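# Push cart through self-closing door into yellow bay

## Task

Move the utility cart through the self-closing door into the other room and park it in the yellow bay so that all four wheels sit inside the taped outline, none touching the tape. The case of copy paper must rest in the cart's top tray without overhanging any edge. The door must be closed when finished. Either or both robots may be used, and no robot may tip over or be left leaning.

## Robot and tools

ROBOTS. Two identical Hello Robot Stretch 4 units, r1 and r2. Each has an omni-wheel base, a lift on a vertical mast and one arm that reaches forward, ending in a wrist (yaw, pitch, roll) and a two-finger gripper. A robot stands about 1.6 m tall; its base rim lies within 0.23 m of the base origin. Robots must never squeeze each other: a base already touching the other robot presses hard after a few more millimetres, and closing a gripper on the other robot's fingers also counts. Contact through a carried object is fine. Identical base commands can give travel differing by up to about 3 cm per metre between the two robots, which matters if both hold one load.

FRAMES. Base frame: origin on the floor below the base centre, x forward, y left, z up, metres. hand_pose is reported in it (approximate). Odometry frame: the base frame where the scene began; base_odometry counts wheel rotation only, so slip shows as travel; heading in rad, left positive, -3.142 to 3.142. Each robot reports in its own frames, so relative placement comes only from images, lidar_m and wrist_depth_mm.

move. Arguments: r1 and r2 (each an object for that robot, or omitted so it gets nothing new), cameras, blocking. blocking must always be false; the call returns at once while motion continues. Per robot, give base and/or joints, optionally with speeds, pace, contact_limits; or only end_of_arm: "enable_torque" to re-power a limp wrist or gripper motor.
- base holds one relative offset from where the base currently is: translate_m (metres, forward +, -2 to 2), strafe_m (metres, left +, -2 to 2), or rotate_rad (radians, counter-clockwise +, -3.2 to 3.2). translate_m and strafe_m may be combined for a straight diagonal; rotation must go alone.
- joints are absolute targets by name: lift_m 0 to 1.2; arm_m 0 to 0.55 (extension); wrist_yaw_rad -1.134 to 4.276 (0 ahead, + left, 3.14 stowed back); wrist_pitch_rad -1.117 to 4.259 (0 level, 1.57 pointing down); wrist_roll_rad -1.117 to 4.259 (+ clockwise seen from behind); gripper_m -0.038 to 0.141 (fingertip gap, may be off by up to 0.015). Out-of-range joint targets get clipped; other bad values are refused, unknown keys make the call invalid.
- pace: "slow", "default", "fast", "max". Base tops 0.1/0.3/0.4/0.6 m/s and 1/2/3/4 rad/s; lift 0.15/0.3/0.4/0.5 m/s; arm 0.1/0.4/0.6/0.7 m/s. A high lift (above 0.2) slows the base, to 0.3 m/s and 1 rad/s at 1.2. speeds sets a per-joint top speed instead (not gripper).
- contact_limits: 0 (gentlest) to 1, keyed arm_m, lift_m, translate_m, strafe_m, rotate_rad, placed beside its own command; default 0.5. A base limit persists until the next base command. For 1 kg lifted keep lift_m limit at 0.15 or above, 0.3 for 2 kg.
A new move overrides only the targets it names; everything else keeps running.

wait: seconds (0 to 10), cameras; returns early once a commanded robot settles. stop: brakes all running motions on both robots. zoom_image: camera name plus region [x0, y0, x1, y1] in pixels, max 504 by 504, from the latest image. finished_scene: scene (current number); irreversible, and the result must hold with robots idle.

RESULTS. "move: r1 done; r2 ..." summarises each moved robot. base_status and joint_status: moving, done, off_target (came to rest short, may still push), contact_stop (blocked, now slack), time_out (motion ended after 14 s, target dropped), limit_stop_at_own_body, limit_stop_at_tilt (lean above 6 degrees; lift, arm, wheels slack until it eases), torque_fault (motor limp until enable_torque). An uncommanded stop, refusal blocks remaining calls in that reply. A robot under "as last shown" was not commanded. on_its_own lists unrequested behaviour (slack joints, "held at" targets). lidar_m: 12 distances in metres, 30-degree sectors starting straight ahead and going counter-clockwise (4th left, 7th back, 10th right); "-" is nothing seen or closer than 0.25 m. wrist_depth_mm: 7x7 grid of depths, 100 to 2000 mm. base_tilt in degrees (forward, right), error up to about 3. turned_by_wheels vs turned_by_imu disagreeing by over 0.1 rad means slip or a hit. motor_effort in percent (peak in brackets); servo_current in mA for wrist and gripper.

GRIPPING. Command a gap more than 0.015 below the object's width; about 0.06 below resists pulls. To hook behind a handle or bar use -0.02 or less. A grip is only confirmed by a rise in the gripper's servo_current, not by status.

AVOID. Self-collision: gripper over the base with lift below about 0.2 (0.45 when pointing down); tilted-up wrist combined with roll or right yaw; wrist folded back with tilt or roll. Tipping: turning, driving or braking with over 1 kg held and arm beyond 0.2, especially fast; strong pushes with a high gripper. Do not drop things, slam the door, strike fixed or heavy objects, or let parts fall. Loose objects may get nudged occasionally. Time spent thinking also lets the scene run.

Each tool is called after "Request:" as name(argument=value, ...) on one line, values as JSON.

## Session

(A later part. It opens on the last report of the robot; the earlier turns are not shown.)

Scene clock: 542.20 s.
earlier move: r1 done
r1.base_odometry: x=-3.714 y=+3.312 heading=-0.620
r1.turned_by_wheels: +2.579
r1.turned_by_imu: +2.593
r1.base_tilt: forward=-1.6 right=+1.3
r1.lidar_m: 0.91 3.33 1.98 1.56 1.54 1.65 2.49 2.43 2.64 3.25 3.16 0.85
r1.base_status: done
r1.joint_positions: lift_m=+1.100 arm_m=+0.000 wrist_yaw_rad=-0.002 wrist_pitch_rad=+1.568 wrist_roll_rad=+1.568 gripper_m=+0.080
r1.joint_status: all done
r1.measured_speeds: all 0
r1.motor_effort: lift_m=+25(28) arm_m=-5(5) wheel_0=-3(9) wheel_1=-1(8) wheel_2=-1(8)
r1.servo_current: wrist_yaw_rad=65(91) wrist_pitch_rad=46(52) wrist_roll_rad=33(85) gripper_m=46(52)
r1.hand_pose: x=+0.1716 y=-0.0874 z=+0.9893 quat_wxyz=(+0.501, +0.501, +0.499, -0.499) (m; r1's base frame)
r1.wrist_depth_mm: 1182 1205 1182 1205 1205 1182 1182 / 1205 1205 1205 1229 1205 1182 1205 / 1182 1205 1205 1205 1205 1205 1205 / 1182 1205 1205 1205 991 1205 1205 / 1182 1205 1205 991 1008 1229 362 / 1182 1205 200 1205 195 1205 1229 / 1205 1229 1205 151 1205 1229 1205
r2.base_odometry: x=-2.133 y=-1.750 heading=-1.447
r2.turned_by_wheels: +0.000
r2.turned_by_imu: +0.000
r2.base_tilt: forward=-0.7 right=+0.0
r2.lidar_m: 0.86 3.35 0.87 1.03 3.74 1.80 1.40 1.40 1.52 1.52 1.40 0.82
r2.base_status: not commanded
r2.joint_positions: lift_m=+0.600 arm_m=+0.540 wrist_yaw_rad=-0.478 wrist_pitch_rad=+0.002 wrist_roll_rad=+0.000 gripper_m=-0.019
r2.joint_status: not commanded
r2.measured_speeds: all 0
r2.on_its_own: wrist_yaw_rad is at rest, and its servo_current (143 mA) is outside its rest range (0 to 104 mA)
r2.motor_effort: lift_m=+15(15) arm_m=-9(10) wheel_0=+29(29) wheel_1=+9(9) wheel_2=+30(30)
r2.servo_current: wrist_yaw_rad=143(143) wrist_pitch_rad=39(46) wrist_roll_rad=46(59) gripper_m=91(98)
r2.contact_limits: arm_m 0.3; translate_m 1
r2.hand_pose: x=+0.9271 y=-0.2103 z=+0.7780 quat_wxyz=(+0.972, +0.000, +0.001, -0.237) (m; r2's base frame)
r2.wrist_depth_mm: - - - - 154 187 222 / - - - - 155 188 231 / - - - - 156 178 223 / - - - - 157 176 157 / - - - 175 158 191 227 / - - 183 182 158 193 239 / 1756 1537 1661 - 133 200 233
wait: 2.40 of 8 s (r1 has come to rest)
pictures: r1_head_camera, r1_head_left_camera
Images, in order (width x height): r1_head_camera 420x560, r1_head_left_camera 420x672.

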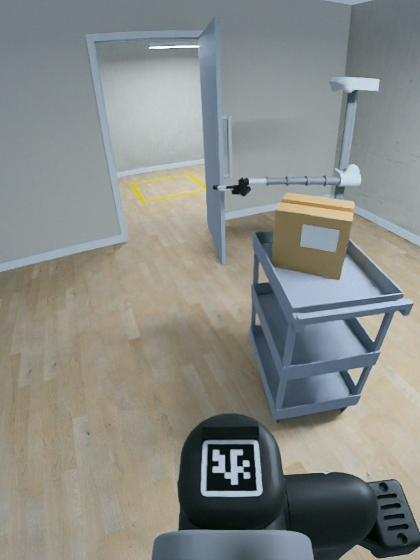

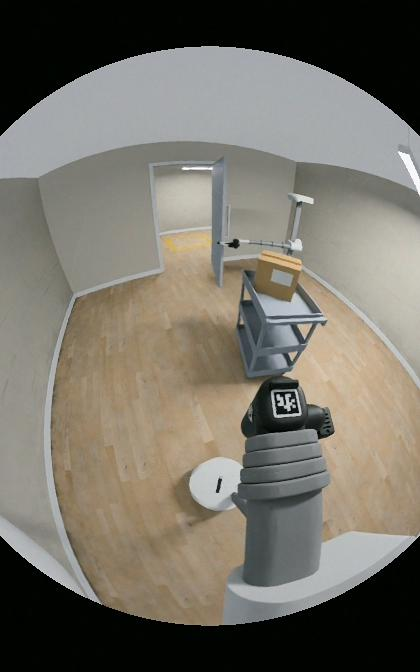

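Request:
move(blocking=false, r1={"base":{"rotate_rad":0.15},"joints":{"lift_m":0.65,"wrist_pitch_rad":0,"wrist_roll_rad":1.57,"gripper_m":0.11,"arm_m":0.1}}, cameras=[])

Request:
wait(seconds=3, cameras=[])

Request:
move(blocking=false, r1={"base":{"strafe_m":-0.577,"translate_m":0.03}}, cameras=[])

Request:
wait(seconds=4, cameras=["r1_head_camera","r1_wrist_camera"])

Scene clock: 556.83 s.
move: r1 moving
r1.base_odometry: x=-3.714 y=+3.312 heading=-0.490
r1.turned_by_wheels: +0.130
r1.turned_by_imu: +0.129
r1.base_tilt: forward=-1.6 right=+1.3
r1.lidar_m: 1.35 3.28 1.81 1.54 1.52 1.76 2.46 2.44 2.80 3.19 3.16 0.89
r1.base_status: rotate_rad moving
r1.joint_positions: lift_m=+1.063 arm_m=+0.051 wrist_yaw_rad=-0.002 wrist_pitch_rad=+0.991 wrist_roll_rad=+1.568 gripper_m=+0.097
r1.joint_status: lift_m moving; arm_m moving; wrist_pitch_rad moving; wrist_roll_rad moving; gripper_m moving
r1.measured_speeds: translate_m=+0.001 strafe_m=+0.001 rotate_rad=+0.245 lift_m=-0.146 arm_m=+0.195 wrist_yaw_rad=+0.000 wrist_pitch_rad=-1.804 wrist_roll_rad=+0.000
r1.motor_effort: lift_m=+12(23) arm_m=+6(8) wheel_0=-3(6) wheel_1=-3(6) wheel_2=-2(6)
r1.servo_current: wrist_yaw_rad=59(72) wrist_pitch_rad=124(130) wrist_roll_rad=26(91) gripper_m=78(78)
r1.hand_pose: x=+0.3793 y=-0.0878 z=+0.9996 quat_wxyz=(+0.623, +0.622, +0.336, -0.336) (m; r1's base frame)
r1.wrist_depth_mm: 574 - 931 1336 1182 1060 960 / 609 - 917 1336 1160 1060 991 / - - 1430 1336 1205 1078 991 / - 1756 1537 1308 1182 1078 798 / - 1756 1537 1336 1205 1078 820 / - 1708 212 1336 196 1042 820 / - 1661 1499 144 1160 1078 991
r2.base_odometry: x=-2.133 y=-1.750 heading=-1.447
r2.turned_by_wheels: +0.000
r2.turned_by_imu: +0.002
r2.base_tilt: forward=-0.6 right=+0.1
r2.lidar_m: 0.87 3.35 0.88 1.04 3.74 1.78 1.43 1.38 1.53 1.52 1.37 0.85
r2.base_status: not commanded
r2.joint_positions: lift_m=+0.600 arm_m=+0.540 wrist_yaw_rad=-0.478 wrist_pitch_rad=+0.002 wrist_roll_rad=+0.000 gripper_m=-0.019
r2.joint_status: not commanded
r2.measured_speeds: all 0
r2.motor_effort: lift_m=+15(15) arm_m=-9(10) wheel_0=+29(29) wheel_1=+9(9) wheel_2=+30(30)
r2.servo_current: wrist_yaw_rad=130(130) wrist_pitch_rad=46(46) wrist_roll_rad=46(59) gripper_m=85(98)
r2.contact_limits: arm_m 0.3; translate_m 1
r2.hand_pose: x=+0.9271 y=-0.2103 z=+0.7780 quat_wxyz=(+0.972, +0.000, +0.001, -0.237) (m; r2's base frame)
r2.wrist_depth_mm: - - - - 154 187 222 / - - - - 155 189 231 / - - - - 156 177 223 / - - - - 156 176 157 / - - - 175 158 191 229 / - - 183 182 158 192 238 / 1756 1537 1661 - 133 200 233
pictures: none
No camera images: "cameras" was empty.

Scene clock: 559.13 s.
earlier move: r1 done
r1.base_odometry: x=-3.714 y=+3.312 heading=-0.470
r1.turned_by_wheels: +0.020
r1.turned_by_imu: +0.020
r1.base_tilt: forward=-1.6 right=+1.3
r1.lidar_m: 1.42 3.15 1.81 1.53 1.54 1.73 2.47 2.47 2.84 3.20 1.16 0.87
r1.base_status: done
r1.joint_positions: lift_m=+0.650 arm_m=+0.100 wrist_yaw_rad=-0.002 wrist_pitch_rad=+0.007 wrist_roll_rad=+1.568 gripper_m=+0.110
r1.joint_status: all done
r1.measured_speeds: all 0
r1.motor_effort: lift_m=+13(23) arm_m=+5(8) wheel_0=-4(6) wheel_1=-2(6) wheel_2=-1(6)
r1.servo_current: wrist_yaw_rad=46(72) wrist_pitch_rad=46(143) wrist_roll_rad=39(91) gripper_m=39(78)
r1.hand_pose: x=+0.5590 y=-0.0881 z=+0.8267 quat_wxyz=(+0.708, +0.706, +0.002, -0.003) (m; r1's base frame)
r1.wrist_depth_mm: - - 842 554 - - - / - - 891 - - 1138 - / - - - - - 1708 1182 / - - - - - 1618 1160 / - - - - - 1708 1182 / - - - - 214 1430 1205 / - - - 143 - 1661 1205
r2.base_odometry: x=-2.133 y=-1.750 heading=-1.447
r2.turned_by_wheels: +0.000
r2.turned_by_imu: +0.000
r2.base_tilt: forward=-0.6 right=+0.0
r2.lidar_m: 0.85 3.34 0.85 1.06 3.76 1.81 1.41 1.38 1.53 1.48 1.40 0.84
r2.base_status: not commanded
r2.joint_positions: lift_m=+0.600 arm_m=+0.540 wrist_yaw_rad=-0.478 wrist_pitch_rad=+0.002 wrist_roll_rad=+0.000 gripper_m=-0.019
r2.joint_status: not commanded
r2.measured_speeds: all 0
r2.on_its_own: wrist_yaw_rad is at rest, and its servo_current (137 mA) is outside its rest range (0 to 104 mA)
r2.motor_effort: lift_m=+15(15) arm_m=-9(10) wheel_0=+29(29) wheel_1=+9(9) wheel_2=+30(30)
r2.servo_current: wrist_yaw_rad=137(143) wrist_pitch_rad=39(46) wrist_roll_rad=46(59) gripper_m=91(98)
r2.contact_limits: arm_m 0.3; translate_m 1
r2.hand_pose: x=+0.9271 y=-0.2103 z=+0.7780 quat_wxyz=(+0.972, +0.000, +0.001, -0.237) (m; r2's base frame)
r2.wrist_depth_mm: - - - - 154 187 223 / - - - - 155 188 231 / - - - - 156 178 224 / - - - - 157 176 157 / - - - 174 158 191 229 / - - 183 182 158 191 237 / 1808 1537 1661 - 133 200 232
wait: 2.30 of 3 s (r1 has come to rest)
pictures: none
No camera images: "cameras" was empty.

Scene clock: 559.63 s.
move: r1 moving
r1.base_odometry: x=-3.728 y=+3.280 heading=-0.471
r1.turned_by_wheels: +0.000
r1.turned_by_imu: -0.001
r1.base_tilt: forward=-1.6 right=+1.3
r1.lidar_m: 1.33 3.25 1.86 1.59 1.55 1.77 2.47 2.45 2.86 3.14 3.13 0.85
r1.base_status: translate_m moving; strafe_m moving
r1.joint_positions: lift_m=+0.650 arm_m=+0.100 wrist_yaw_rad=-0.002 wrist_pitch_rad=+0.007 wrist_roll_rad=+1.568 gripper_m=+0.110
r1.joint_status: not commanded
r1.measured_speeds: translate_m=+0.007 strafe_m=-0.136 rotate_rad=-0.001 lift_m=+0.000 arm_m=+0.000 wrist_yaw_rad=+0.000 wrist_pitch_rad=+0.000 wrist_roll_rad=+0.000
r1.motor_effort: lift_m=+13(13) arm_m=+5(5) wheel_0=+11(11) wheel_1=-8(10) wheel_2=-5(5)
r1.servo_current: wrist_yaw_rad=52(78) wrist_pitch_rad=52(52) wrist_roll_rad=59(65) gripper_m=39(52)
r1.hand_pose: x=+0.5590 y=-0.0881 z=+0.8267 quat_wxyz=(+0.708, +0.706, +0.002, -0.003) (m; r1's base frame)
r1.wrist_depth_mm: - - 820 535 - - - / - - 878 768 - 1118 - / - - - - - 1661 1160 / - - - - - 1661 1182 / - - - - - 1708 1182 / - - - - 213 1397 1182 / - - - 142 - 1661 1182
r2.base_odometry: x=-2.133 y=-1.750 heading=-1.447
r2.turned_by_wheels: +0.000
r2.turned_by_imu: +0.000
r2.base_tilt: forward=-0.6 right=+0.0
r2.lidar_m: 0.84 3.35 0.89 1.04 3.73 1.81 1.42 1.40 1.54 1.53 1.37 0.84
r2.base_status: not commanded
r2.joint_positions: lift_m=+0.600 arm_m=+0.540 wrist_yaw_rad=-0.478 wrist_pitch_rad=+0.002 wrist_roll_rad=+0.000 gripper_m=-0.019
r2.joint_status: not commanded
r2.measured_speeds: all 0
r2.motor_effort: lift_m=+15(15) arm_m=-9(10) wheel_0=+29(29) wheel_1=+9(9) wheel_2=+30(30)
r2.servo_current: wrist_yaw_rad=130(137) wrist_pitch_rad=39(46) wrist_roll_rad=52(52) gripper_m=98(98)
r2.contact_limits: arm_m 0.3; translate_m 1
r2.hand_pose: x=+0.9271 y=-0.2103 z=+0.7780 quat_wxyz=(+0.972, +0.000, +0.001, -0.237) (m; r2's base frame)
r2.wrist_depth_mm: - - - - 154 187 224 / - - - - 155 188 232 / - - - - 156 177 224 / - - - - 156 176 157 / - - - 175 158 190 228 / - - 183 182 158 192 237 / 1708 1576 1661 - 134 201 234
pictures: none
No camera images: "cameras" was empty.

Scene clock: 562.43 s.
earlier move: r1 done
r1.base_odometry: x=-3.949 y=+2.784 heading=-0.471
r1.turned_by_wheels: +0.000
r1.turned_by_imu: -0.003
r1.base_tilt: forward=-1.6 right=+1.3
r1.lidar_m: 0.74 3.44 2.45 2.11 2.06 2.45 2.33 2.35 2.70 2.60 2.59 0.79
r1.base_status: done
r1.joint_positions: lift_m=+0.650 arm_m=+0.100 wrist_yaw_rad=-0.002 wrist_pitch_rad=+0.007 wrist_roll_rad=+1.568 gripper_m=+0.110
r1.joint_status: not commanded
r1.measured_speeds: all 0
r1.motor_effort: lift_m=+13(14) arm_m=+5(5) wheel_0=+0(11) wheel_1=+0(11) wheel_2=-3(5)
r1.servo_current: wrist_yaw_rad=59(78) wrist_pitch_rad=52(59) wrist_roll_rad=59(65) gripper_m=39(52)
r1.hand_pose: x=+0.5590 y=-0.0881 z=+0.8267 quat_wxyz=(+0.708, +0.706, +0.002, -0.003) (m; r1's base frame)
r1.wrist_depth_mm: - - - - - 1661 1160 / - - - - - 1618 1160 / - - - 508 1078 508 512 / - - 809 504 - - 512 / - - 741 508 - - 512 / - - 788 455 198 210 512 / - - - 136 - 676 512
r2.base_odometry: x=-2.133 y=-1.750 heading=-1.447
r2.turned_by_wheels: +0.000
r2.turned_by_imu: +0.000
r2.base_tilt: forward=-0.6 right=+0.1
r2.lidar_m: 0.87 3.32 0.88 1.06 3.75 1.80 1.40 1.37 1.53 1.52 1.36 0.82
r2.base_status: not commanded
r2.joint_positions: lift_m=+0.600 arm_m=+0.540 wrist_yaw_rad=-0.478 wrist_pitch_rad=+0.002 wrist_roll_rad=+0.000 gripper_m=-0.019
r2.joint_status: not commanded
r2.measured_speeds: all 0
r2.on_its_own: wrist_yaw_rad is at rest, and its servo_current (137 mA) is outside its rest range (0 to 104 mA)
r2.motor_effort: lift_m=+15(15) arm_m=-9(10) wheel_0=+28(29) wheel_1=+9(9) wheel_2=+30(30)
r2.servo_current: wrist_yaw_rad=137(143) wrist_pitch_rad=46(46) wrist_roll_rad=46(59) gripper_m=91(98)
r2.contact_limits: arm_m 0.3; translate_m 1
r2.hand_pose: x=+0.9271 y=-0.2103 z=+0.7780 quat_wxyz=(+0.972, +0.000, +0.001, -0.237) (m; r2's base frame)
r2.wrist_depth_mm: - - - - 154 187 223 / - - - - 155 189 233 / - - - - 156 178 223 / - - - - 157 176 157 / - - - 175 158 191 228 / - - 183 182 158 193 237 / 1756 1576 1708 - 134 201 233
wait: 2.80 of 4 s (r1 has come to rest)
pictures: r1_head_camera, r1_wrist_camera
Images, in order (width x height): r1_head_camera 420x560, r1_wrist_camera 616x392.

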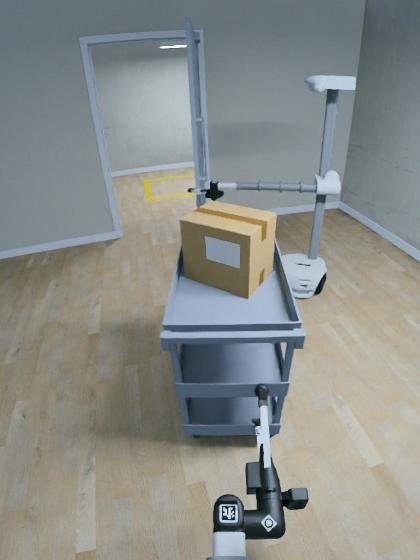

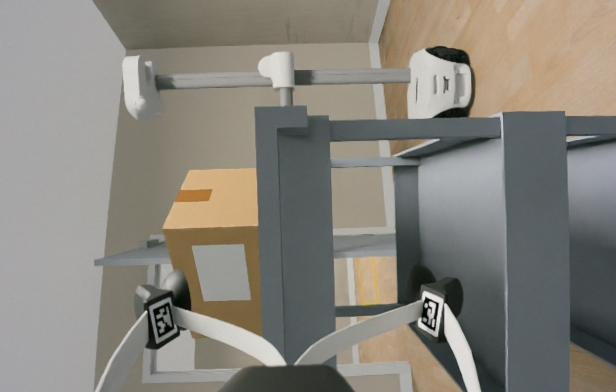

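Request:
move(blocking=false, r1={"joints":{"lift_m":0.69}}, cameras=[])

Request:
wait(seconds=1, cameras=[])

Request:
move(blocking=false, r1={"base":{"translate_m":0.1},"contact_limits":{"translate_m":0.2},"pace":"slow"}, cameras=[])

Request:
wait(seconds=3, cameras=["r1_head_camera","r1_wrist_camera"])

Scene clock: 577.63 s.
move: r1 moving
r1.base_odometry: x=-3.949 y=+2.784 heading=-0.471
r1.turned_by_wheels: +0.000
r1.turned_by_imu: -0.001
r1.base_tilt: forward=-1.6 right=+1.3
r1.lidar_m: 0.74 3.46 2.45 2.10 2.07 2.47 2.35 2.33 2.71 2.61 2.59 0.79
r1.base_status: not commanded
r1.joint_positions: lift_m=+0.682 arm_m=+0.100 wrist_yaw_rad=-0.002 wrist_pitch_rad=+0.007 wrist_roll_rad=+1.568 gripper_m=+0.110
r1.joint_status: lift_m moving
r1.measured_speeds: translate_m=+0.000 strafe_m=+0.000 rotate_rad=+0.000 lift_m=+0.073 arm_m=+0.000 wrist_yaw_rad=+0.000 wrist_pitch_rad=+0.000 wrist_roll_rad=+0.000
r1.motor_effort: lift_m=+25(28) arm_m=+5(5) wheel_0=+0(1) wheel_1=+0(1) wheel_2=-3(3)
r1.servo_current: wrist_yaw_rad=26(59) wrist_pitch_rad=52(59) wrist_roll_rad=46(72) gripper_m=39(46)
r1.hand_pose: x=+0.5590 y=-0.0881 z=+0.8580 quat_wxyz=(+0.708, +0.706, +0.002, -0.003) (m; r1's base frame)
r1.wrist_depth_mm: - - - - - 1661 1182 / - - - 1921 - 1661 1205 / - - - 504 1078 512 508 / - - 809 504 - - 517 / - - 741 732 - - 517 / - - 798 504 195 - 512 / - - - 143 - - 517
r2.base_odometry: x=-2.133 y=-1.750 heading=-1.447
r2.turned_by_wheels: +0.000
r2.turned_by_imu: +0.002
r2.base_tilt: forward=-0.6 right=+0.0
r2.lidar_m: 0.87 3.36 0.87 1.04 3.75 1.80 1.42 1.38 1.50 1.49 1.40 0.83
r2.base_status: not commanded
r2.joint_positions: lift_m=+0.600 arm_m=+0.540 wrist_yaw_rad=-0.478 wrist_pitch_rad=+0.002 wrist_roll_rad=+0.000 gripper_m=-0.019
r2.joint_status: not commanded
r2.measured_speeds: all 0
r2.motor_effort: lift_m=+15(15) arm_m=-9(10) wheel_0=+29(29) wheel_1=+9(9) wheel_2=+30(30)
r2.servo_current: wrist_yaw_rad=124(143) wrist_pitch_rad=33(46) wrist_roll_rad=46(52) gripper_m=91(91)
r2.contact_limits: arm_m 0.3; translate_m 1
r2.hand_pose: x=+0.9271 y=-0.2103 z=+0.7780 quat_wxyz=(+0.972, +0.000, +0.001, -0.237) (m; r2's base frame)
r2.wrist_depth_mm: - - - - 154 187 222 / - - - - 155 188 232 / - - - - 156 178 223 / - - - - 157 175 157 / - - - 175 158 191 228 / - - 183 182 158 192 238 / 1708 1537 1661 - 133 200 234
pictures: none
No camera images: "cameras" was empty.

Scene clock: 578.13 s.
earlier move: r1 done
r1.base_odometry: x=-3.949 y=+2.784 heading=-0.471
r1.turned_by_wheels: +0.000
r1.turned_by_imu: +0.000
r1.base_tilt: forward=-1.6 right=+1.3
r1.lidar_m: 0.76 3.48 2.45 2.10 2.09 2.47 2.33 2.35 2.72 2.62 2.61 0.76
r1.base_status: not commanded
r1.joint_positions: lift_m=+0.690 arm_m=+0.100 wrist_yaw_rad=-0.002 wrist_pitch_rad=+0.007 wrist_roll_rad=+1.568 gripper_m=+0.110
r1.joint_status: all done
r1.measured_speeds: all 0
r1.motor_effort: lift_m=+25(28) arm_m=+5(5) wheel_0=+0(1) wheel_1=+0(1) wheel_2=-3(3)
r1.servo_current: wrist_yaw_rad=52(59) wrist_pitch_rad=39(59) wrist_roll_rad=59(72) gripper_m=46(52)
r1.hand_pose: x=+0.5590 y=-0.0881 z=+0.8658 quat_wxyz=(+0.708, +0.706, +0.002, -0.003) (m; r1's base frame)
r1.wrist_depth_mm: - - - - - 1756 1205 / - - - 1921 - 1708 1205 / - - - 504 530 517 512 / - - 854 741 - - 512 / - - 750 732 - - 512 / - - 788 809 196 - 512 / - - - 136 - - 512
r2.base_odometry: x=-2.133 y=-1.750 heading=-1.447
r2.turned_by_wheels: +0.000
r2.turned_by_imu: +0.000
r2.base_tilt: forward=-0.6 right=+0.0
r2.lidar_m: 0.87 3.36 0.86 1.07 3.77 1.81 1.42 1.39 1.55 1.50 1.36 0.83
r2.base_status: not commanded
r2.joint_positions: lift_m=+0.600 arm_m=+0.540 wrist_yaw_rad=-0.478 wrist_pitch_rad=+0.002 wrist_roll_rad=+0.000 gripper_m=-0.019
r2.joint_status: not commanded
r2.measured_speeds: all 0
r2.on_its_own: wrist_yaw_rad is at rest, and its servo_current (130 mA) is outside its rest range (0 to 104 mA)
r2.motor_effort: lift_m=+15(15) arm_m=-9(10) wheel_0=+29(29) wheel_1=+9(9) wheel_2=+30(30)
r2.servo_current: wrist_yaw_rad=130(143) wrist_pitch_rad=39(46) wrist_roll_rad=59(59) gripper_m=98(98)
r2.contact_limits: arm_m 0.3; translate_m 1
r2.hand_pose: x=+0.9271 y=-0.2103 z=+0.7780 quat_wxyz=(+0.972, +0.000, +0.001, -0.237) (m; r2's base frame)
r2.wrist_depth_mm: - - - - 154 188 223 / - - - - 155 188 231 / - - - - 156 178 223 / - - - - 157 176 157 / - - - 175 158 191 227 / - - 183 182 158 193 238 / 1708 1576 1618 - 134 200 233
wait: 0.50 of 1 s (r1 has come to rest)
pictures: none
No camera images: "cameras" was empty.

Scene clock: 578.63 s.
move: r1 moving
r1.base_odometry: x=-3.938 y=+2.778 heading=-0.470
r1.turned_by_wheels: +0.000
r1.turned_by_imu: +0.000
r1.base_tilt: forward=-1.6 right=+1.3
r1.lidar_m: 0.71 0.81 2.46 2.13 2.09 2.45 2.34 2.34 2.72 2.61 2.59 0.78
r1.base_status: translate_m moving
r1.joint_positions: lift_m=+0.690 arm_m=+0.100 wrist_yaw_rad=-0.002 wrist_pitch_rad=+0.007 wrist_roll_rad=+1.568 gripper_m=+0.110
r1.joint_status: not commanded
r1.measured_speeds: translate_m=+0.048 strafe_m=+0.000 rotate_rad=+0.000 lift_m=+0.000 arm_m=+0.000 wrist_yaw_rad=+0.000 wrist_pitch_rad=+0.000 wrist_roll_rad=+0.000
r1.motor_effort: lift_m=+25(25) arm_m=+5(5) wheel_0=+8(8) wheel_1=+3(4) wheel_2=-7(7)
r1.servo_current: wrist_yaw_rad=39(59) wrist_pitch_rad=39(52) wrist_roll_rad=46(59) gripper_m=39(46)
r1.contact_limits: translate_m 0.2
r1.hand_pose: x=+0.5590 y=-0.0881 z=+0.8658 quat_wxyz=(+0.708, +0.706, +0.002, -0.003) (m; r1's base frame)
r1.wrist_depth_mm: - - - - - 1756 1182 / - - - 1983 - 1661 1229 / - - - - 500 504 504 / - - 798 732 - - 504 / - - 741 715 - - 504 / - - 788 798 196 - 504 / - - - 136 - - -
r2.base_odometry: x=-2.133 y=-1.750 heading=-1.447
r2.turned_by_wheels: +0.000
r2.turned_by_imu: +0.000
r2.base_tilt: forward=-0.7 right=+0.0
r2.lidar_m: 0.87 3.34 0.88 1.06 3.76 1.78 1.40 1.37 1.51 1.51 1.42 0.83
r2.base_status: not commanded
r2.joint_positions: lift_m=+0.600 arm_m=+0.540 wrist_yaw_rad=-0.478 wrist_pitch_rad=+0.002 wrist_roll_rad=+0.000 gripper_m=-0.019
r2.joint_status: not commanded
r2.measured_speeds: all 0
r2.motor_effort: lift_m=+15(15) arm_m=-10(10) wheel_0=+29(29) wheel_1=+9(9) wheel_2=+30(30)
r2.servo_current: wrist_yaw_rad=117(143) wrist_pitch_rad=39(46) wrist_roll_rad=52(59) gripper_m=91(98)
r2.contact_limits: arm_m 0.3; translate_m 1
r2.hand_pose: x=+0.9271 y=-0.2103 z=+0.7780 quat_wxyz=(+0.972, +0.000, +0.001, -0.237) (m; r2's base frame)
r2.wrist_depth_mm: - - - - 154 187 222 / - - - - 155 188 231 / - - - - 156 178 223 / - - - - 157 176 157 / - - - 175 158 191 228 / - - 183 181 158 193 238 / 1708 1576 1708 - 133 200 233
pictures: none
No camera images: "cameras" was empty.

Scene clock: 580.40 s.
earlier move: r1 done
r1.base_odometry: x=-3.860 y=+2.739 heading=-0.470
r1.turned_by_wheels: +0.000
r1.turned_by_imu: +0.000
r1.base_tilt: forward=-1.6 right=+1.3
r1.lidar_m: 0.66 0.70 2.51 2.13 2.12 2.46 2.42 2.44 2.82 2.60 2.58 0.69
r1.base_status: done
r1.joint_positions: lift_m=+0.690 arm_m=+0.100 wrist_yaw_rad=-0.002 wrist_pitch_rad=+0.007 wrist_roll_rad=+1.568 gripper_m=+0.110
r1.joint_status: not commanded
r1.measured_speeds: all 0
r1.motor_effort: lift_m=+25(25) arm_m=+5(5) wheel_0=+3(8) wheel_1=+3(6) wheel_2=-2(7)
r1.servo_current: wrist_yaw_rad=39(72) wrist_pitch_rad=46(59) wrist_roll_rad=59(65) gripper_m=46(46)
r1.contact_limits: translate_m 0.2
r1.hand_pose: x=+0.5590 y=-0.0881 z=+0.8658 quat_wxyz=(+0.708, +0.706, +0.002, -0.003) (m; r1's base frame)
r1.wrist_depth_mm: - - - - - 1661 1229 / - - - 1921 1863 1618 1229 / - - - - 410 418 - / - - 707 640 - - - / - - 640 627 - - - / - - 683 349 195 - - / - - - 136 - - -
r2.base_odometry: x=-2.133 y=-1.750 heading=-1.447
r2.turned_by_wheels: +0.000
r2.turned_by_imu: +0.000
r2.base_tilt: forward=-0.6 right=+0.0
r2.lidar_m: 0.86 3.33 0.87 1.02 3.77 1.80 1.40 1.39 1.51 1.48 1.36 0.83
r2.base_status: not commanded
r2.joint_positions: lift_m=+0.600 arm_m=+0.540 wrist_yaw_rad=-0.478 wrist_pitch_rad=+0.002 wrist_roll_rad=+0.000 gripper_m=-0.019
r2.joint_status: not commanded
r2.measured_speeds: all 0
r2.on_its_own: wrist_yaw_rad is at rest, and its servo_current (130 mA) is outside its rest range (0 to 104 mA)
r2.motor_effort: lift_m=+15(15) arm_m=-9(10) wheel_0=+29(29) wheel_1=+9(9) wheel_2=+30(30)
r2.servo_current: wrist_yaw_rad=130(150) wrist_pitch_rad=39(46) wrist_roll_rad=46(59) gripper_m=91(98)
r2.contact_limits: arm_m 0.3; translate_m 1
r2.hand_pose: x=+0.9271 y=-0.2103 z=+0.7780 quat_wxyz=(+0.972, +0.000, +0.001, -0.237) (m; r2's base frame)
r2.wrist_depth_mm: - - - - 155 187 223 / - - - - 155 188 231 / - - - - 156 178 224 / - - - - 157 176 158 / - - - 175 157 191 228 / - - 183 182 158 192 238 / 1756 1576 1661 - 134 200 233
wait: 1.77 of 3 s (r1 has come to rest)
pictures: r1_head_camera, r1_wrist_camera
Images, in order (width x height): r1_head_camera 420x560, r1_wrist_camera 616x392.

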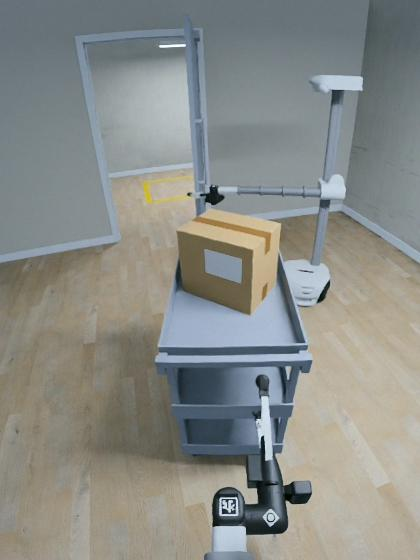

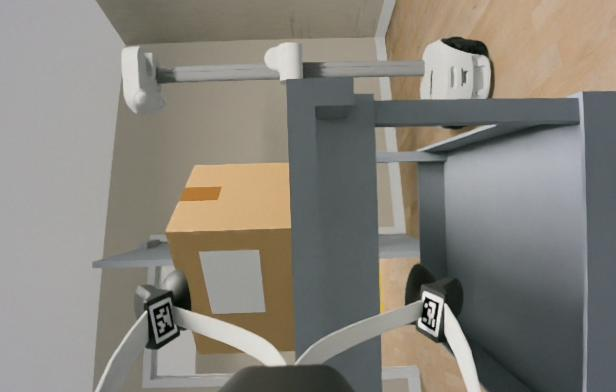

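Request:
move(blocking=false, r1={"base":{"translate_m":0.06},"contact_limits":{"translate_m":0.2},"pace":"slow"}, cameras=[])

Request:
wait(seconds=2, cameras=["r1_head_camera","r1_wrist_camera"])

Scene clock: 588.33 s.
move: r1 moving
r1.base_odometry: x=-3.848 y=+2.733 heading=-0.470
r1.turned_by_wheels: +0.000
r1.turned_by_imu: +0.000
r1.base_tilt: forward=-1.6 right=+1.3
r1.lidar_m: 0.64 0.66 2.50 2.13 2.11 2.47 2.45 2.44 2.83 2.57 2.56 0.68
r1.base_status: translate_m moving
r1.joint_positions: lift_m=+0.690 arm_m=+0.100 wrist_yaw_rad=-0.002 wrist_pitch_rad=+0.007 wrist_roll_rad=+1.568 gripper_m=+0.110
r1.joint_status: not commanded
r1.measured_speeds: translate_m=+0.048 strafe_m=+0.000 rotate_rad=-0.001 lift_m=+0.000 arm_m=+0.000 wrist_yaw_rad=+0.000 wrist_pitch_rad=+0.000 wrist_roll_rad=+0.000
r1.motor_effort: lift_m=+25(25) arm_m=+5(5) wheel_0=+4(7) wheel_1=+4(7) wheel_2=-5(7)
r1.servo_current: wrist_yaw_rad=46(72) wrist_pitch_rad=46(52) wrist_roll_rad=46(59) gripper_m=39(46)
r1.contact_limits: translate_m 0.2
r1.hand_pose: x=+0.5590 y=-0.0881 z=+0.8658 quat_wxyz=(+0.708, +0.706, +0.002, -0.003) (m; r1's base frame)
r1.wrist_depth_mm: - - - - - 1618 1182 / - - - 1808 1808 1576 1138 / - - - - 402 404 - / - - 699 627 - - - / - - 627 615 399 - - / - - 676 336 194 - - / - - - 136 - - -
r2.base_odometry: x=-2.133 y=-1.750 heading=-1.447
r2.turned_by_wheels: +0.000
r2.turned_by_imu: +0.001
r2.base_tilt: forward=-0.6 right=+0.0
r2.lidar_m: 0.88 3.33 0.88 1.06 3.79 1.83 1.43 1.40 1.52 1.50 1.41 0.82
r2.base_status: not commanded
r2.joint_positions: lift_m=+0.600 arm_m=+0.540 wrist_yaw_rad=-0.478 wrist_pitch_rad=+0.002 wrist_roll_rad=+0.000 gripper_m=-0.019
r2.joint_status: not commanded
r2.measured_speeds: all 0
r2.motor_effort: lift_m=+15(15) arm_m=-9(9) wheel_0=+29(29) wheel_1=+9(9) wheel_2=+30(30)
r2.servo_current: wrist_yaw_rad=130(137) wrist_pitch_rad=39(46) wrist_roll_rad=46(59) gripper_m=98(98)
r2.contact_limits: arm_m 0.3; translate_m 1
r2.hand_pose: x=+0.9271 y=-0.2103 z=+0.7780 quat_wxyz=(+0.972, +0.000, +0.001, -0.237) (m; r2's base frame)
r2.wrist_depth_mm: - - - - 154 188 223 / - - - - 155 188 231 / - - - - 156 178 224 / - - - - 157 176 158 / - - - 175 158 191 228 / - - 183 182 158 192 237 / 1756 1537 1661 - 133 200 234
pictures: none
No camera images: "cameras" was empty.

Scene clock: 589.67 s.
earlier move: r1 done
r1.base_odometry: x=-3.806 y=+2.712 heading=-0.470
r1.turned_by_wheels: +0.000
r1.turned_by_imu: +0.000
r1.base_tilt: forward=-1.6 right=+1.3
r1.lidar_m: 0.59 0.62 2.49 2.14 2.13 2.50 2.50 2.48 2.87 2.57 2.57 0.62
r1.base_status: done
r1.joint_positions: lift_m=+0.690 arm_m=+0.100 wrist_yaw_rad=-0.002 wrist_pitch_rad=+0.007 wrist_roll_rad=+1.568 gripper_m=+0.110
r1.joint_status: not commanded
r1.measured_speeds: all 0
r1.motor_effort: lift_m=+25(25) arm_m=+5(5) wheel_0=+4(7) wheel_1=+2(7) wheel_2=-1(7)
r1.servo_current: wrist_yaw_rad=59(78) wrist_pitch_rad=52(59) wrist_roll_rad=46(59) gripper_m=39(46)
r1.contact_limits: translate_m 0.2
r1.hand_pose: x=+0.5590 y=-0.0881 z=+0.8658 quat_wxyz=(+0.708, +0.706, +0.002, -0.003) (m; r1's base frame)
r1.wrist_depth_mm: - - - - - 1576 1205 / - - - 1661 353 355 353 / - - - - 345 1618 - / - - 640 585 345 - - / - - 580 564 347 - - / - - 621 286 194 - - / - - 723 142 - - -
r2.base_odometry: x=-2.133 y=-1.750 heading=-1.447
r2.turned_by_wheels: +0.000
r2.turned_by_imu: +0.000
r2.base_tilt: forward=-0.7 right=+0.0
r2.lidar_m: 0.89 3.32 0.88 1.01 3.76 1.81 1.42 1.38 1.54 1.50 1.36 0.82
r2.base_status: not commanded
r2.joint_positions: lift_m=+0.600 arm_m=+0.540 wrist_yaw_rad=-0.478 wrist_pitch_rad=+0.002 wrist_roll_rad=+0.000 gripper_m=-0.019
r2.joint_status: not commanded
r2.measured_speeds: all 0
r2.on_its_own: wrist_yaw_rad is at rest, and its servo_current (130 mA) is outside its rest range (0 to 104 mA)
r2.motor_effort: lift_m=+15(15) arm_m=-9(10) wheel_0=+29(29) wheel_1=+9(9) wheel_2=+30(30)
r2.servo_current: wrist_yaw_rad=130(143) wrist_pitch_rad=39(46) wrist_roll_rad=39(59) gripper_m=98(98)
r2.contact_limits: arm_m 0.3; translate_m 1
r2.hand_pose: x=+0.9271 y=-0.2103 z=+0.7780 quat_wxyz=(+0.972, +0.000, +0.001, -0.237) (m; r2's base frame)
r2.wrist_depth_mm: - - - - 154 187 222 / - - - - 155 187 232 / - - - - 156 178 224 / - - - - 157 175 158 / - - - 174 158 191 228 / - - 183 182 158 192 237 / 1756 1576 1661 - 134 200 233
wait: 1.33 of 2 s (r1 has come to rest)
pictures: r1_head_camera, r1_wrist_camera
Images, in order (width x height): r1_head_camera 420x560, r1_wrist_camera 616x392.

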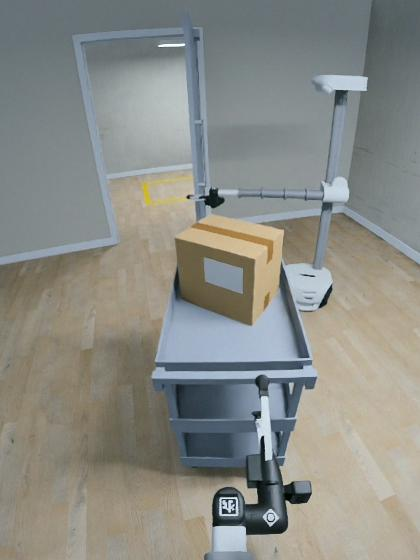

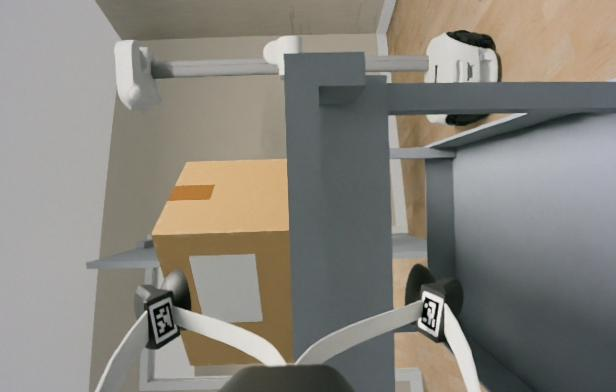

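Request:
move(blocking=false, r1={"base":{"translate_m":0.075},"contact_limits":{"translate_m":0.2},"pace":"slow"}, cameras=[])

Request:
wait(seconds=2, cameras=["r1_head_camera","r1_wrist_camera"])

Scene clock: 594.80 s.
move: r1 moving
r1.base_odometry: x=-3.795 y=+2.706 heading=-0.470
r1.turned_by_wheels: +0.000
r1.turned_by_imu: +0.000
r1.base_tilt: forward=-1.6 right=+1.3
r1.lidar_m: 0.59 0.62 2.52 2.17 2.14 2.48 2.50 2.51 2.90 2.56 2.56 0.62
r1.base_status: translate_m moving
r1.joint_positions: lift_m=+0.690 arm_m=+0.100 wrist_yaw_rad=-0.002 wrist_pitch_rad=+0.007 wrist_roll_rad=+1.568 gripper_m=+0.110
r1.joint_status: not commanded
r1.measured_speeds: translate_m=+0.049 strafe_m=-0.001 rotate_rad=+0.002 lift_m=+0.000 arm_m=+0.000 wrist_yaw_rad=+0.000 wrist_pitch_rad=+0.000 wrist_roll_rad=+0.000
r1.motor_effort: lift_m=+25(25) arm_m=+5(5) wheel_0=+6(8) wheel_1=+5(5) wheel_2=-6(6)
r1.servo_current: wrist_yaw_rad=65(65) wrist_pitch_rad=52(52) wrist_roll_rad=33(65) gripper_m=39(46)
r1.contact_limits: translate_m 0.2
r1.hand_pose: x=+0.5590 y=-0.0881 z=+0.8658 quat_wxyz=(+0.708, +0.706, +0.002, -0.003) (m; r1's base frame)
r1.wrist_depth_mm: - - - - - 1618 1205 / - - - 1661 343 343 349 / - - - - 338 1661 - / - - 627 585 336 - - / - - 564 564 336 - - / - - 597 274 195 - - / - - 707 142 - - -
r2.base_odometry: x=-2.133 y=-1.750 heading=-1.447
r2.turned_by_wheels: +0.000
r2.turned_by_imu: +0.001
r2.base_tilt: forward=-0.7 right=+0.0
r2.lidar_m: 0.87 3.34 0.85 1.03 3.79 1.81 1.39 1.40 1.53 1.51 1.39 0.83
r2.base_status: not commanded
r2.joint_positions: lift_m=+0.600 arm_m=+0.540 wrist_yaw_rad=-0.478 wrist_pitch_rad=+0.002 wrist_roll_rad=+0.000 gripper_m=-0.019
r2.joint_status: not commanded
r2.measured_speeds: all 0
r2.motor_effort: lift_m=+15(15) arm_m=-10(10) wheel_0=+29(29) wheel_1=+9(9) wheel_2=+30(30)
r2.servo_current: wrist_yaw_rad=124(137) wrist_pitch_rad=39(46) wrist_roll_rad=39(65) gripper_m=98(98)
r2.contact_limits: arm_m 0.3; translate_m 1
r2.hand_pose: x=+0.9271 y=-0.2103 z=+0.7780 quat_wxyz=(+0.972, +0.000, +0.001, -0.237) (m; r2's base frame)
r2.wrist_depth_mm: - - - - 154 188 224 / - - - - 155 188 231 / - - - - 156 178 223 / - - - - 157 175 157 / - - - 175 158 191 228 / - - 183 183 158 192 238 / 1756 1576 1661 - 134 200 233
pictures: none
No camera images: "cameras" was empty.

Scene clock: 596.30 s.
earlier move: r1 done
r1.base_odometry: x=-3.740 y=+2.678 heading=-0.470
r1.turned_by_wheels: +0.000
r1.turned_by_imu: +0.000
r1.base_tilt: forward=-1.6 right=+1.3
r1.lidar_m: 0.52 0.56 2.52 2.18 2.16 2.51 2.57 2.55 2.98 2.57 2.54 0.53
r1.base_status: done
r1.joint_positions: lift_m=+0.690 arm_m=+0.100 wrist_yaw_rad=-0.002 wrist_pitch_rad=+0.007 wrist_roll_rad=+1.568 gripper_m=+0.110
r1.joint_status: not commanded
r1.measured_speeds: all 0
r1.motor_effort: lift_m=+25(25) arm_m=+5(5) wheel_0=+3(8) wheel_1=+3(6) wheel_2=-3(6)
r1.servo_current: wrist_yaw_rad=52(65) wrist_pitch_rad=52(59) wrist_roll_rad=52(65) gripper_m=46(46)
r1.contact_limits: translate_m 0.2
r1.hand_pose: x=+0.5590 y=-0.0881 z=+0.8658 quat_wxyz=(+0.708, +0.706, +0.002, -0.003) (m; r1's base frame)
r1.wrist_depth_mm: - - - 210 271 1464 1205 / - - - 1708 273 279 281 / - - - 654 273 1708 - / - - 569 517 273 - - / - 517 504 496 272 - - / - - 530 530 193 - - / - - 627 136 274 - -
r2.base_odometry: x=-2.133 y=-1.750 heading=-1.447
r2.turned_by_wheels: +0.000
r2.turned_by_imu: +0.000
r2.base_tilt: forward=-0.6 right=+0.1
r2.lidar_m: 0.87 3.31 0.88 1.03 3.77 1.81 1.43 1.40 1.53 1.51 1.40 0.85
r2.base_status: not commanded
r2.joint_positions: lift_m=+0.600 arm_m=+0.540 wrist_yaw_rad=-0.478 wrist_pitch_rad=+0.002 wrist_roll_rad=+0.000 gripper_m=-0.019
r2.joint_status: not commanded
r2.measured_speeds: all 0
r2.on_its_own: wrist_yaw_rad is at rest, and its servo_current (130 mA) is outside its rest range (0 to 104 mA)
r2.motor_effort: lift_m=+15(15) arm_m=-9(10) wheel_0=+29(29) wheel_1=+9(9) wheel_2=+30(30)
r2.servo_current: wrist_yaw_rad=130(143) wrist_pitch_rad=39(52) wrist_roll_rad=33(65) gripper_m=91(98)
r2.contact_limits: arm_m 0.3; translate_m 1
r2.hand_pose: x=+0.9271 y=-0.2103 z=+0.7780 quat_wxyz=(+0.972, +0.000, +0.001, -0.237) (m; r2's base frame)
r2.wrist_depth_mm: - - - - 154 187 223 / - - - - 155 188 231 / - - - - 155 178 224 / - - - - 156 176 157 / - - - 174 158 191 228 / - - 184 182 158 191 238 / 1708 1576 1661 - 133 200 233
wait: 1.50 of 2 s (r1 has come to rest)
pictures: r1_head_camera, r1_wrist_camera
Images, in order (width x height): r1_head_camera 420x560, r1_wrist_camera 616x392.

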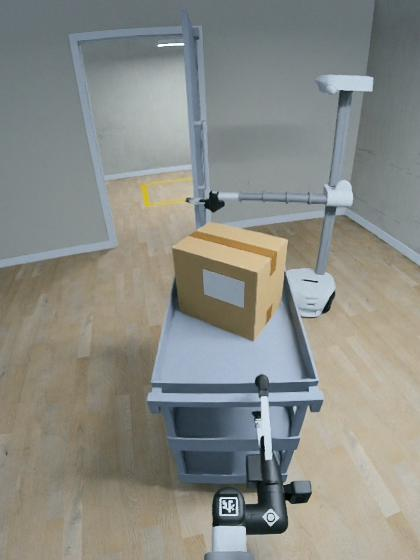

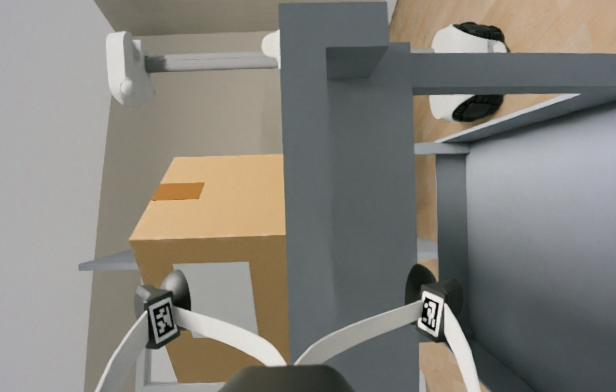

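Request:
move(blocking=false, r1={"base":{"translate_m":0.025},"contact_limits":{"translate_m":0.2},"pace":"slow"}, cameras=[])

Request:
wait(seconds=1, cameras=[])

Request:
move(blocking=false, r1={"joints":{"gripper_m":-0.02}}, cameras=[])

Request:
wait(seconds=2, cameras=["r1_head_camera","r1_wrist_camera"])

Scene clock: 603.83 s.
move: r1 moving
r1.base_odometry: x=-3.728 y=+2.672 heading=-0.470
r1.turned_by_wheels: +0.000
r1.turned_by_imu: +0.000
r1.base_tilt: forward=-1.6 right=+1.3
r1.lidar_m: 0.52 0.56 2.55 2.15 2.16 2.49 2.58 2.58 2.99 2.52 2.55 0.53
r1.base_status: translate_m moving
r1.joint_positions: lift_m=+0.690 arm_m=+0.100 wrist_yaw_rad=-0.002 wrist_pitch_rad=+0.007 wrist_roll_rad=+1.568 gripper_m=+0.110
r1.joint_status: not commanded
r1.measured_speeds: translate_m=+0.048 strafe_m=+0.000 rotate_rad=+0.000 lift_m=+0.000 arm_m=+0.000 wrist_yaw_rad=+0.000 wrist_pitch_rad=+0.000 wrist_roll_rad=+0.000
r1.motor_effort: lift_m=+25(25) arm_m=+5(5) wheel_0=+4(8) wheel_1=+5(6) wheel_2=-6(6)
r1.servo_current: wrist_yaw_rad=46(59) wrist_pitch_rad=52(52) wrist_roll_rad=39(59) gripper_m=39(52)
r1.contact_limits: translate_m 0.2
r1.hand_pose: x=+0.5590 y=-0.0881 z=+0.8658 quat_wxyz=(+0.708, +0.706, +0.002, -0.003) (m; r1's base frame)
r1.wrist_depth_mm: - - - 200 260 1499 1138 / - - - 259 260 273 274 / - - - 260 262 1618 - / - - 564 260 262 - - / - 500 496 262 263 - - / - - 521 262 211 - - / - - 603 136 263 - -
r2.base_odometry: x=-2.133 y=-1.750 heading=-1.447
r2.turned_by_wheels: +0.000
r2.turned_by_imu: +0.001
r2.base_tilt: forward=-0.6 right=+0.1
r2.lidar_m: 0.89 3.34 0.90 1.05 3.78 1.78 1.42 1.38 1.55 1.51 1.40 0.82
r2.base_status: not commanded
r2.joint_positions: lift_m=+0.600 arm_m=+0.540 wrist_yaw_rad=-0.478 wrist_pitch_rad=+0.002 wrist_roll_rad=+0.000 gripper_m=-0.019
r2.joint_status: not commanded
r2.measured_speeds: all 0
r2.motor_effort: lift_m=+15(15) arm_m=-9(10) wheel_0=+29(29) wheel_1=+9(9) wheel_2=+30(30)
r2.servo_current: wrist_yaw_rad=130(137) wrist_pitch_rad=39(39) wrist_roll_rad=46(52) gripper_m=85(98)
r2.contact_limits: arm_m 0.3; translate_m 1
r2.hand_pose: x=+0.9271 y=-0.2103 z=+0.7780 quat_wxyz=(+0.972, +0.000, +0.001, -0.237) (m; r2's base frame)
r2.wrist_depth_mm: - - - - 155 187 222 / - - - - 155 188 232 / - - - - 156 178 224 / - - - - 156 176 157 / - - - 174 158 191 228 / - - 183 182 158 192 238 / 1708 1576 1618 - 134 200 233
pictures: none
No camera images: "cameras" was empty.

Scene clock: 604.60 s.
earlier move: r1 done
r1.base_odometry: x=-3.717 y=+2.667 heading=-0.470
r1.turned_by_wheels: +0.000
r1.turned_by_imu: +0.000
r1.base_tilt: forward=-1.6 right=+1.3
r1.lidar_m: 0.49 0.53 2.56 2.16 2.15 2.51 2.58 2.57 2.98 2.53 2.53 0.53
r1.base_status: done
r1.joint_positions: lift_m=+0.690 arm_m=+0.100 wrist_yaw_rad=-0.002 wrist_pitch_rad=+0.007 wrist_roll_rad=+1.568 gripper_m=+0.110
r1.joint_status: not commanded
r1.measured_speeds: all 0
r1.motor_effort: lift_m=+25(25) arm_m=+5(5) wheel_0=+2(8) wheel_1=+3(6) wheel_2=-3(6)
r1.servo_current: wrist_yaw_rad=52(72) wrist_pitch_rad=46(59) wrist_roll_rad=46(72) gripper_m=46(52)
r1.contact_limits: translate_m 0.2
r1.hand_pose: x=+0.5590 y=-0.0881 z=+0.8658 quat_wxyz=(+0.708, +0.706, +0.002, -0.003) (m; r1's base frame)
r1.wrist_depth_mm: - - - 185 245 1464 1205 / - - - 245 246 273 274 / - - - 245 247 - - / - - 549 246 246 - - / - 477 477 469 248 - - / - - 500 187 198 - - / - - 597 142 248 - -
r2.base_odometry: x=-2.133 y=-1.750 heading=-1.447
r2.turned_by_wheels: +0.000
r2.turned_by_imu: +0.000
r2.base_tilt: forward=-0.6 right=+0.0
r2.lidar_m: 0.87 3.32 0.88 1.07 3.73 1.78 1.39 1.39 1.51 1.51 1.40 0.81
r2.base_status: not commanded
r2.joint_positions: lift_m=+0.600 arm_m=+0.540 wrist_yaw_rad=-0.478 wrist_pitch_rad=+0.002 wrist_roll_rad=+0.000 gripper_m=-0.019
r2.joint_status: not commanded
r2.measured_speeds: all 0
r2.on_its_own: wrist_yaw_rad is at rest, and its servo_current (124 mA) is outside its rest range (0 to 104 mA)
r2.motor_effort: lift_m=+15(15) arm_m=-9(10) wheel_0=+28(29) wheel_1=+9(9) wheel_2=+30(30)
r2.servo_current: wrist_yaw_rad=124(143) wrist_pitch_rad=39(46) wrist_roll_rad=52(52) gripper_m=91(98)
r2.contact_limits: arm_m 0.3; translate_m 1
r2.hand_pose: x=+0.9271 y=-0.2103 z=+0.7780 quat_wxyz=(+0.972, +0.000, +0.001, -0.237) (m; r2's base frame)
r2.wrist_depth_mm: - - - - 154 187 223 / - - - - 155 187 231 / - - - - 156 178 224 / - - - - 157 176 157 / - - - 174 158 191 228 / - - 183 182 158 191 239 / 1708 1537 1661 - 133 201 232
wait: 0.77 of 1 s (r1 has come to rest)
pictures: none
No camera images: "cameras" was empty.

Scene clock: 605.10 s.
move: r1 moving
r1.base_odometry: x=-3.717 y=+2.667 heading=-0.470
r1.turned_by_wheels: +0.000
r1.turned_by_imu: +0.000
r1.base_tilt: forward=-1.6 right=+1.3
r1.lidar_m: 0.50 0.54 2.56 2.18 2.17 2.54 2.59 2.58 2.98 2.55 2.54 0.54
r1.base_status: not commanded
r1.joint_positions: lift_m=+0.690 arm_m=+0.100 wrist_yaw_rad=-0.002 wrist_pitch_rad=+0.007 wrist_roll_rad=+1.568 gripper_m=+0.095
r1.joint_status: gripper_m moving
r1.measured_speeds: all 0
r1.motor_effort: lift_m=+25(25) arm_m=+5(5) wheel_0=+2(3) wheel_1=+3(3) wheel_2=-3(3)
r1.servo_current: wrist_yaw_rad=72(72) wrist_pitch_rad=52(52) wrist_roll_rad=46(52) gripper_m=91(91)
r1.contact_limits: translate_m 0.2
r1.hand_pose: x=+0.5590 y=-0.0881 z=+0.8658 quat_wxyz=(+0.708, +0.706, +0.002, -0.003) (m; r1's base frame)
r1.wrist_depth_mm: - - - 185 247 1464 1182 / - - - 247 246 272 274 / - - - 246 246 - - / - - 544 247 247 - - / - 488 477 469 249 - - / - - 216 187 195 - - / - - 591 144 249 - -
r2.base_odometry: x=-2.133 y=-1.750 heading=-1.447
r2.turned_by_wheels: +0.000
r2.turned_by_imu: +0.000
r2.base_tilt: forward=-0.6 right=+0.0
r2.lidar_m: 0.86 3.33 0.86 1.01 3.76 1.77 1.40 1.40 1.53 1.50 1.41 0.83
r2.base_status: not commanded
r2.joint_positions: lift_m=+0.600 arm_m=+0.540 wrist_yaw_rad=-0.478 wrist_pitch_rad=+0.002 wrist_roll_rad=+0.000 gripper_m=-0.019
r2.joint_status: not commanded
r2.measured_speeds: all 0
r2.motor_effort: lift_m=+15(15) arm_m=-9(10) wheel_0=+29(29) wheel_1=+9(9) wheel_2=+30(30)
r2.servo_current: wrist_yaw_rad=124(143) wrist_pitch_rad=46(46) wrist_roll_rad=46(59) gripper_m=85(98)
r2.contact_limits: arm_m 0.3; translate_m 1
r2.hand_pose: x=+0.9271 y=-0.2103 z=+0.7780 quat_wxyz=(+0.972, +0.000, +0.001, -0.237) (m; r2's base frame)
r2.wrist_depth_mm: - - - - 154 187 223 / - - - - 155 188 232 / - - - - 156 178 224 / - - - - 157 175 157 / - - - 175 157 191 228 / - - 183 182 158 192 238 / 1808 1537 1708 - 133 201 232
pictures: none
No camera images: "cameras" was empty.

Scene clock: 606.63 s.
earlier move: r1 done
r1.base_odometry: x=-3.717 y=+2.667 heading=-0.469
r1.turned_by_wheels: +0.000
r1.turned_by_imu: +0.000
r1.base_tilt: forward=-1.5 right=+1.3
r1.lidar_m: 0.50 0.52 2.55 2.16 2.17 2.53 2.57 2.58 2.98 2.51 2.54 0.54
r1.base_status: not commanded
r1.joint_positions: lift_m=+0.690 arm_m=+0.100 wrist_yaw_rad=+0.000 wrist_pitch_rad=+0.007 wrist_roll_rad=+1.568 gripper_m=-0.019
r1.joint_status: all done
r1.measured_speeds: all 0
r1.motor_effort: lift_m=+25(25) arm_m=+0(5) wheel_0=+2(3) wheel_1=+3(3) wheel_2=-1(3)
r1.servo_current: wrist_yaw_rad=46(72) wrist_pitch_rad=52(52) wrist_roll_rad=65(65) gripper_m=78(169)
r1.contact_limits: translate_m 0.2
r1.hand_pose: x=+0.5593 y=-0.0874 z=+0.8658 quat_wxyz=(+0.708, +0.706, +0.002, -0.002) (m; r1's base frame)
r1.wrist_depth_mm: - - - - 240 1397 1118 / - - - 1708 242 273 250 / - - - 240 242 - - / - - 535 243 242 - - / - 477 469 241 243 - - / - - 189 199 182 - - / - - 580 153 247 135 -
r2.base_odometry: x=-2.133 y=-1.750 heading=-1.447
r2.turned_by_wheels: +0.000
r2.turned_by_imu: +0.000
r2.base_tilt: forward=-0.6 right=+0.0
r2.lidar_m: 0.87 3.33 0.86 1.01 3.75 1.82 1.42 1.40 1.50 1.53 1.40 0.84
r2.base_status: not commanded
r2.joint_positions: lift_m=+0.600 arm_m=+0.540 wrist_yaw_rad=-0.478 wrist_pitch_rad=+0.002 wrist_roll_rad=+0.000 gripper_m=-0.019
r2.joint_status: not commanded
r2.measured_speeds: all 0
r2.on_its_own: wrist_yaw_rad is at rest, and its servo_current (137 mA) is outside its rest range (0 to 104 mA)
r2.motor_effort: lift_m=+15(15) arm_m=-9(10) wheel_0=+29(29) wheel_1=+9(9) wheel_2=+30(30)
r2.servo_current: wrist_yaw_rad=137(143) wrist_pitch_rad=39(46) wrist_roll_rad=52(59) gripper_m=98(98)
r2.contact_limits: arm_m 0.3; translate_m 1
r2.hand_pose: x=+0.9271 y=-0.2103 z=+0.7780 quat_wxyz=(+0.972, +0.000, +0.001, -0.237) (m; r2's base frame)
r2.wrist_depth_mm: - - - - 154 187 222 / - - - - 155 188 232 / - - - - 156 177 223 / - - - - 157 175 158 / - - - 174 158 191 228 / - - 183 182 158 191 239 / 1756 1576 1661 - 133 200 233
wait: 1.53 of 2 s (r1 has come to rest)
pictures: r1_head_camera, r1_wrist_camera
Images, in order (width x height): r1_head_camera 420x560, r1_wrist_camera 616x392.

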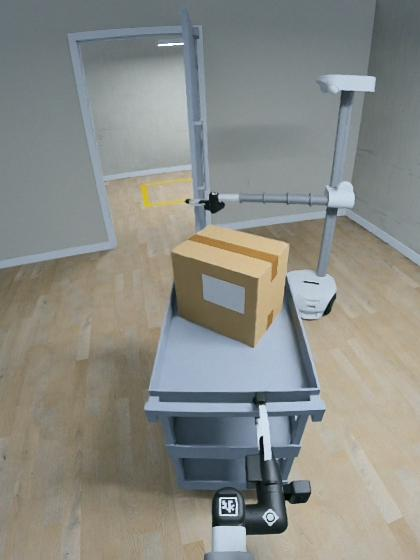

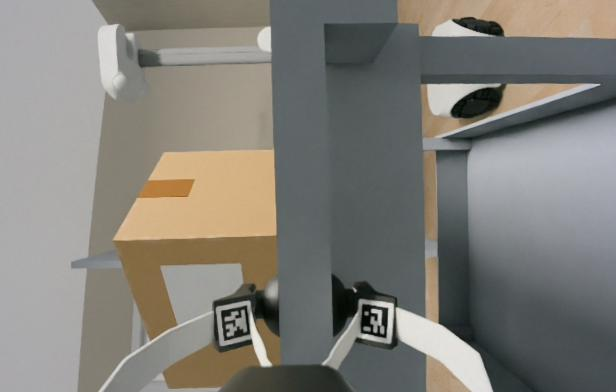

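Request:
move(blocking=false, r1={"base":{"rotate_rad":0.33},"contact_limits":{"rotate_rad":0.8},"pace":"slow"}, cameras=[])

Request:
wait(seconds=3, cameras=["r1_head_camera"])

Scene clock: 622.77 s.
move: r1 moving
r1.base_odometry: x=-3.717 y=+2.666 heading=-0.345
r1.turned_by_wheels: +0.124
r1.turned_by_imu: +0.124
r1.base_tilt: forward=-1.5 right=+1.3
r1.lidar_m: 0.50 0.55 2.38 2.16 2.15 2.76 2.59 2.62 2.81 2.55 2.57 0.51
r1.base_status: rotate_rad moving
r1.joint_positions: lift_m=+0.690 arm_m=+0.100 wrist_yaw_rad=-0.003 wrist_pitch_rad=+0.007 wrist_roll_rad=+1.568 gripper_m=-0.019
r1.joint_status: not commanded
r1.measured_speeds: translate_m=-0.001 strafe_m=+0.001 rotate_rad=+0.490 lift_m=+0.000 arm_m=+0.000 wrist_yaw_rad=+0.000 wrist_pitch_rad=+0.000 wrist_roll_rad=+0.000
r1.motor_effort: lift_m=+25(25) arm_m=-2(4) wheel_0=-10(13) wheel_1=-5(8) wheel_2=-9(9)
r1.servo_current: wrist_yaw_rad=33(65) wrist_pitch_rad=52(52) wrist_roll_rad=39(52) gripper_m=72(78)
r1.contact_limits: rotate_rad 0.8
r1.hand_pose: x=+0.5590 y=-0.0883 z=+0.8658 quat_wxyz=(+0.708, +0.706, +0.001, -0.003) (m; r1's base frame)
r1.wrist_depth_mm: - - - 1537 220 236 236 / - - - - 223 1430 - / - - 564 167 227 - - / - 469 459 169 230 - - / - 517 496 172 235 - - / - - 188 198 182 - - / - - - 138 244 143 -
r2.base_odometry: x=-2.133 y=-1.750 heading=-1.447
r2.turned_by_wheels: +0.000
r2.turned_by_imu: +0.002
r2.base_tilt: forward=-0.6 right=+0.0
r2.lidar_m: 0.88 3.33 0.90 1.06 3.78 1.79 1.43 1.39 1.54 1.51 1.37 0.83
r2.base_status: not commanded
r2.joint_positions: lift_m=+0.600 arm_m=+0.540 wrist_yaw_rad=-0.478 wrist_pitch_rad=+0.002 wrist_roll_rad=+0.000 gripper_m=-0.019
r2.joint_status: not commanded
r2.measured_speeds: all 0
r2.motor_effort: lift_m=+15(15) arm_m=-9(9) wheel_0=+29(29) wheel_1=+9(9) wheel_2=+30(30)
r2.servo_current: wrist_yaw_rad=124(137) wrist_pitch_rad=39(46) wrist_roll_rad=65(65) gripper_m=91(98)
r2.contact_limits: arm_m 0.3; translate_m 1
r2.hand_pose: x=+0.9271 y=-0.2103 z=+0.7780 quat_wxyz=(+0.972, +0.000, +0.001, -0.237) (m; r2's base frame)
r2.wrist_depth_mm: - - - - 154 188 223 / - - - - 155 188 231 / - - - - 156 178 224 / - - - - 157 176 157 / - - - 175 158 191 228 / - - 184 182 158 191 238 / 1708 1576 1661 - 133 200 234
pictures: none
No camera images: "cameras" was empty.

Scene clock: 623.70 s.
earlier move: r1 done
r1.base_odometry: x=-3.717 y=+2.667 heading=-0.140
r1.turned_by_wheels: +0.205
r1.turned_by_imu: +0.206
r1.base_tilt: forward=-1.6 right=+1.3
r1.lidar_m: 0.51 2.95 2.23 2.18 2.28 2.63 2.56 2.74 2.63 2.56 2.69 0.44
r1.base_status: done
r1.joint_positions: lift_m=+0.690 arm_m=+0.100 wrist_yaw_rad=-0.003 wrist_pitch_rad=+0.007 wrist_roll_rad=+1.568 gripper_m=-0.019
r1.joint_status: not commanded
r1.measured_speeds: all 0
r1.motor_effort: lift_m=+25(25) arm_m=+3(5) wheel_0=-1(13) wheel_1=-2(8) wheel_2=-1(10)
r1.servo_current: wrist_yaw_rad=52(65) wrist_pitch_rad=59(59) wrist_roll_rad=39(72) gripper_m=52(78)
r1.contact_limits: rotate_rad 0.8
r1.hand_pose: x=+0.5590 y=-0.0882 z=+0.8657 quat_wxyz=(+0.708, +0.706, +0.002, -0.003) (m; r1's base frame)
r1.wrist_depth_mm: - 436 436 102 159 160 - / - 394 402 110 171 172 - / - 449 455 - 185 - - / - - 580 - 202 - - / - - - - 220 1756 - / - - - 186 183 1661 - / - - 180 141 163 1430 1336
r2.base_odometry: x=-2.133 y=-1.750 heading=-1.447
r2.turned_by_wheels: +0.000
r2.turned_by_imu: +0.000
r2.base_tilt: forward=-0.6 right=+0.0
r2.lidar_m: 0.87 3.35 0.96 1.18 3.78 1.80 1.43 1.38 1.52 1.52 1.42 0.82
r2.base_status: not commanded
r2.joint_positions: lift_m=+0.600 arm_m=+0.540 wrist_yaw_rad=-0.478 wrist_pitch_rad=+0.002 wrist_roll_rad=+0.000 gripper_m=-0.019
r2.joint_status: not commanded
r2.measured_speeds: all 0
r2.on_its_own: wrist_yaw_rad is at rest, and its servo_current (137 mA) is outside its rest range (0 to 104 mA)
r2.motor_effort: lift_m=+15(15) arm_m=-9(9) wheel_0=+29(29) wheel_1=+9(9) wheel_2=+30(30)
r2.servo_current: wrist_yaw_rad=137(143) wrist_pitch_rad=39(46) wrist_roll_rad=52(65) gripper_m=91(98)
r2.contact_limits: arm_m 0.3; translate_m 1
r2.hand_pose: x=+0.9271 y=-0.2103 z=+0.7780 quat_wxyz=(+0.972, +0.000, +0.001, -0.237) (m; r2's base frame)
r2.wrist_depth_mm: - - - - 154 187 222 / - - - - 155 187 230 / - - - - 156 178 223 / - - - - 157 175 157 / - - - 175 158 191 228 / - - 183 182 158 192 238 / 1708 1537 1661 - 133 200 233
wait: 0.93 of 3 s (r1 has come to rest)
pictures: r1_head_camera
Images, in order (width x height): r1_head_camera 420x560.

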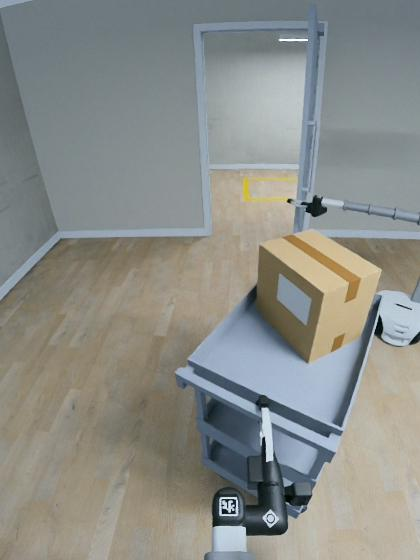

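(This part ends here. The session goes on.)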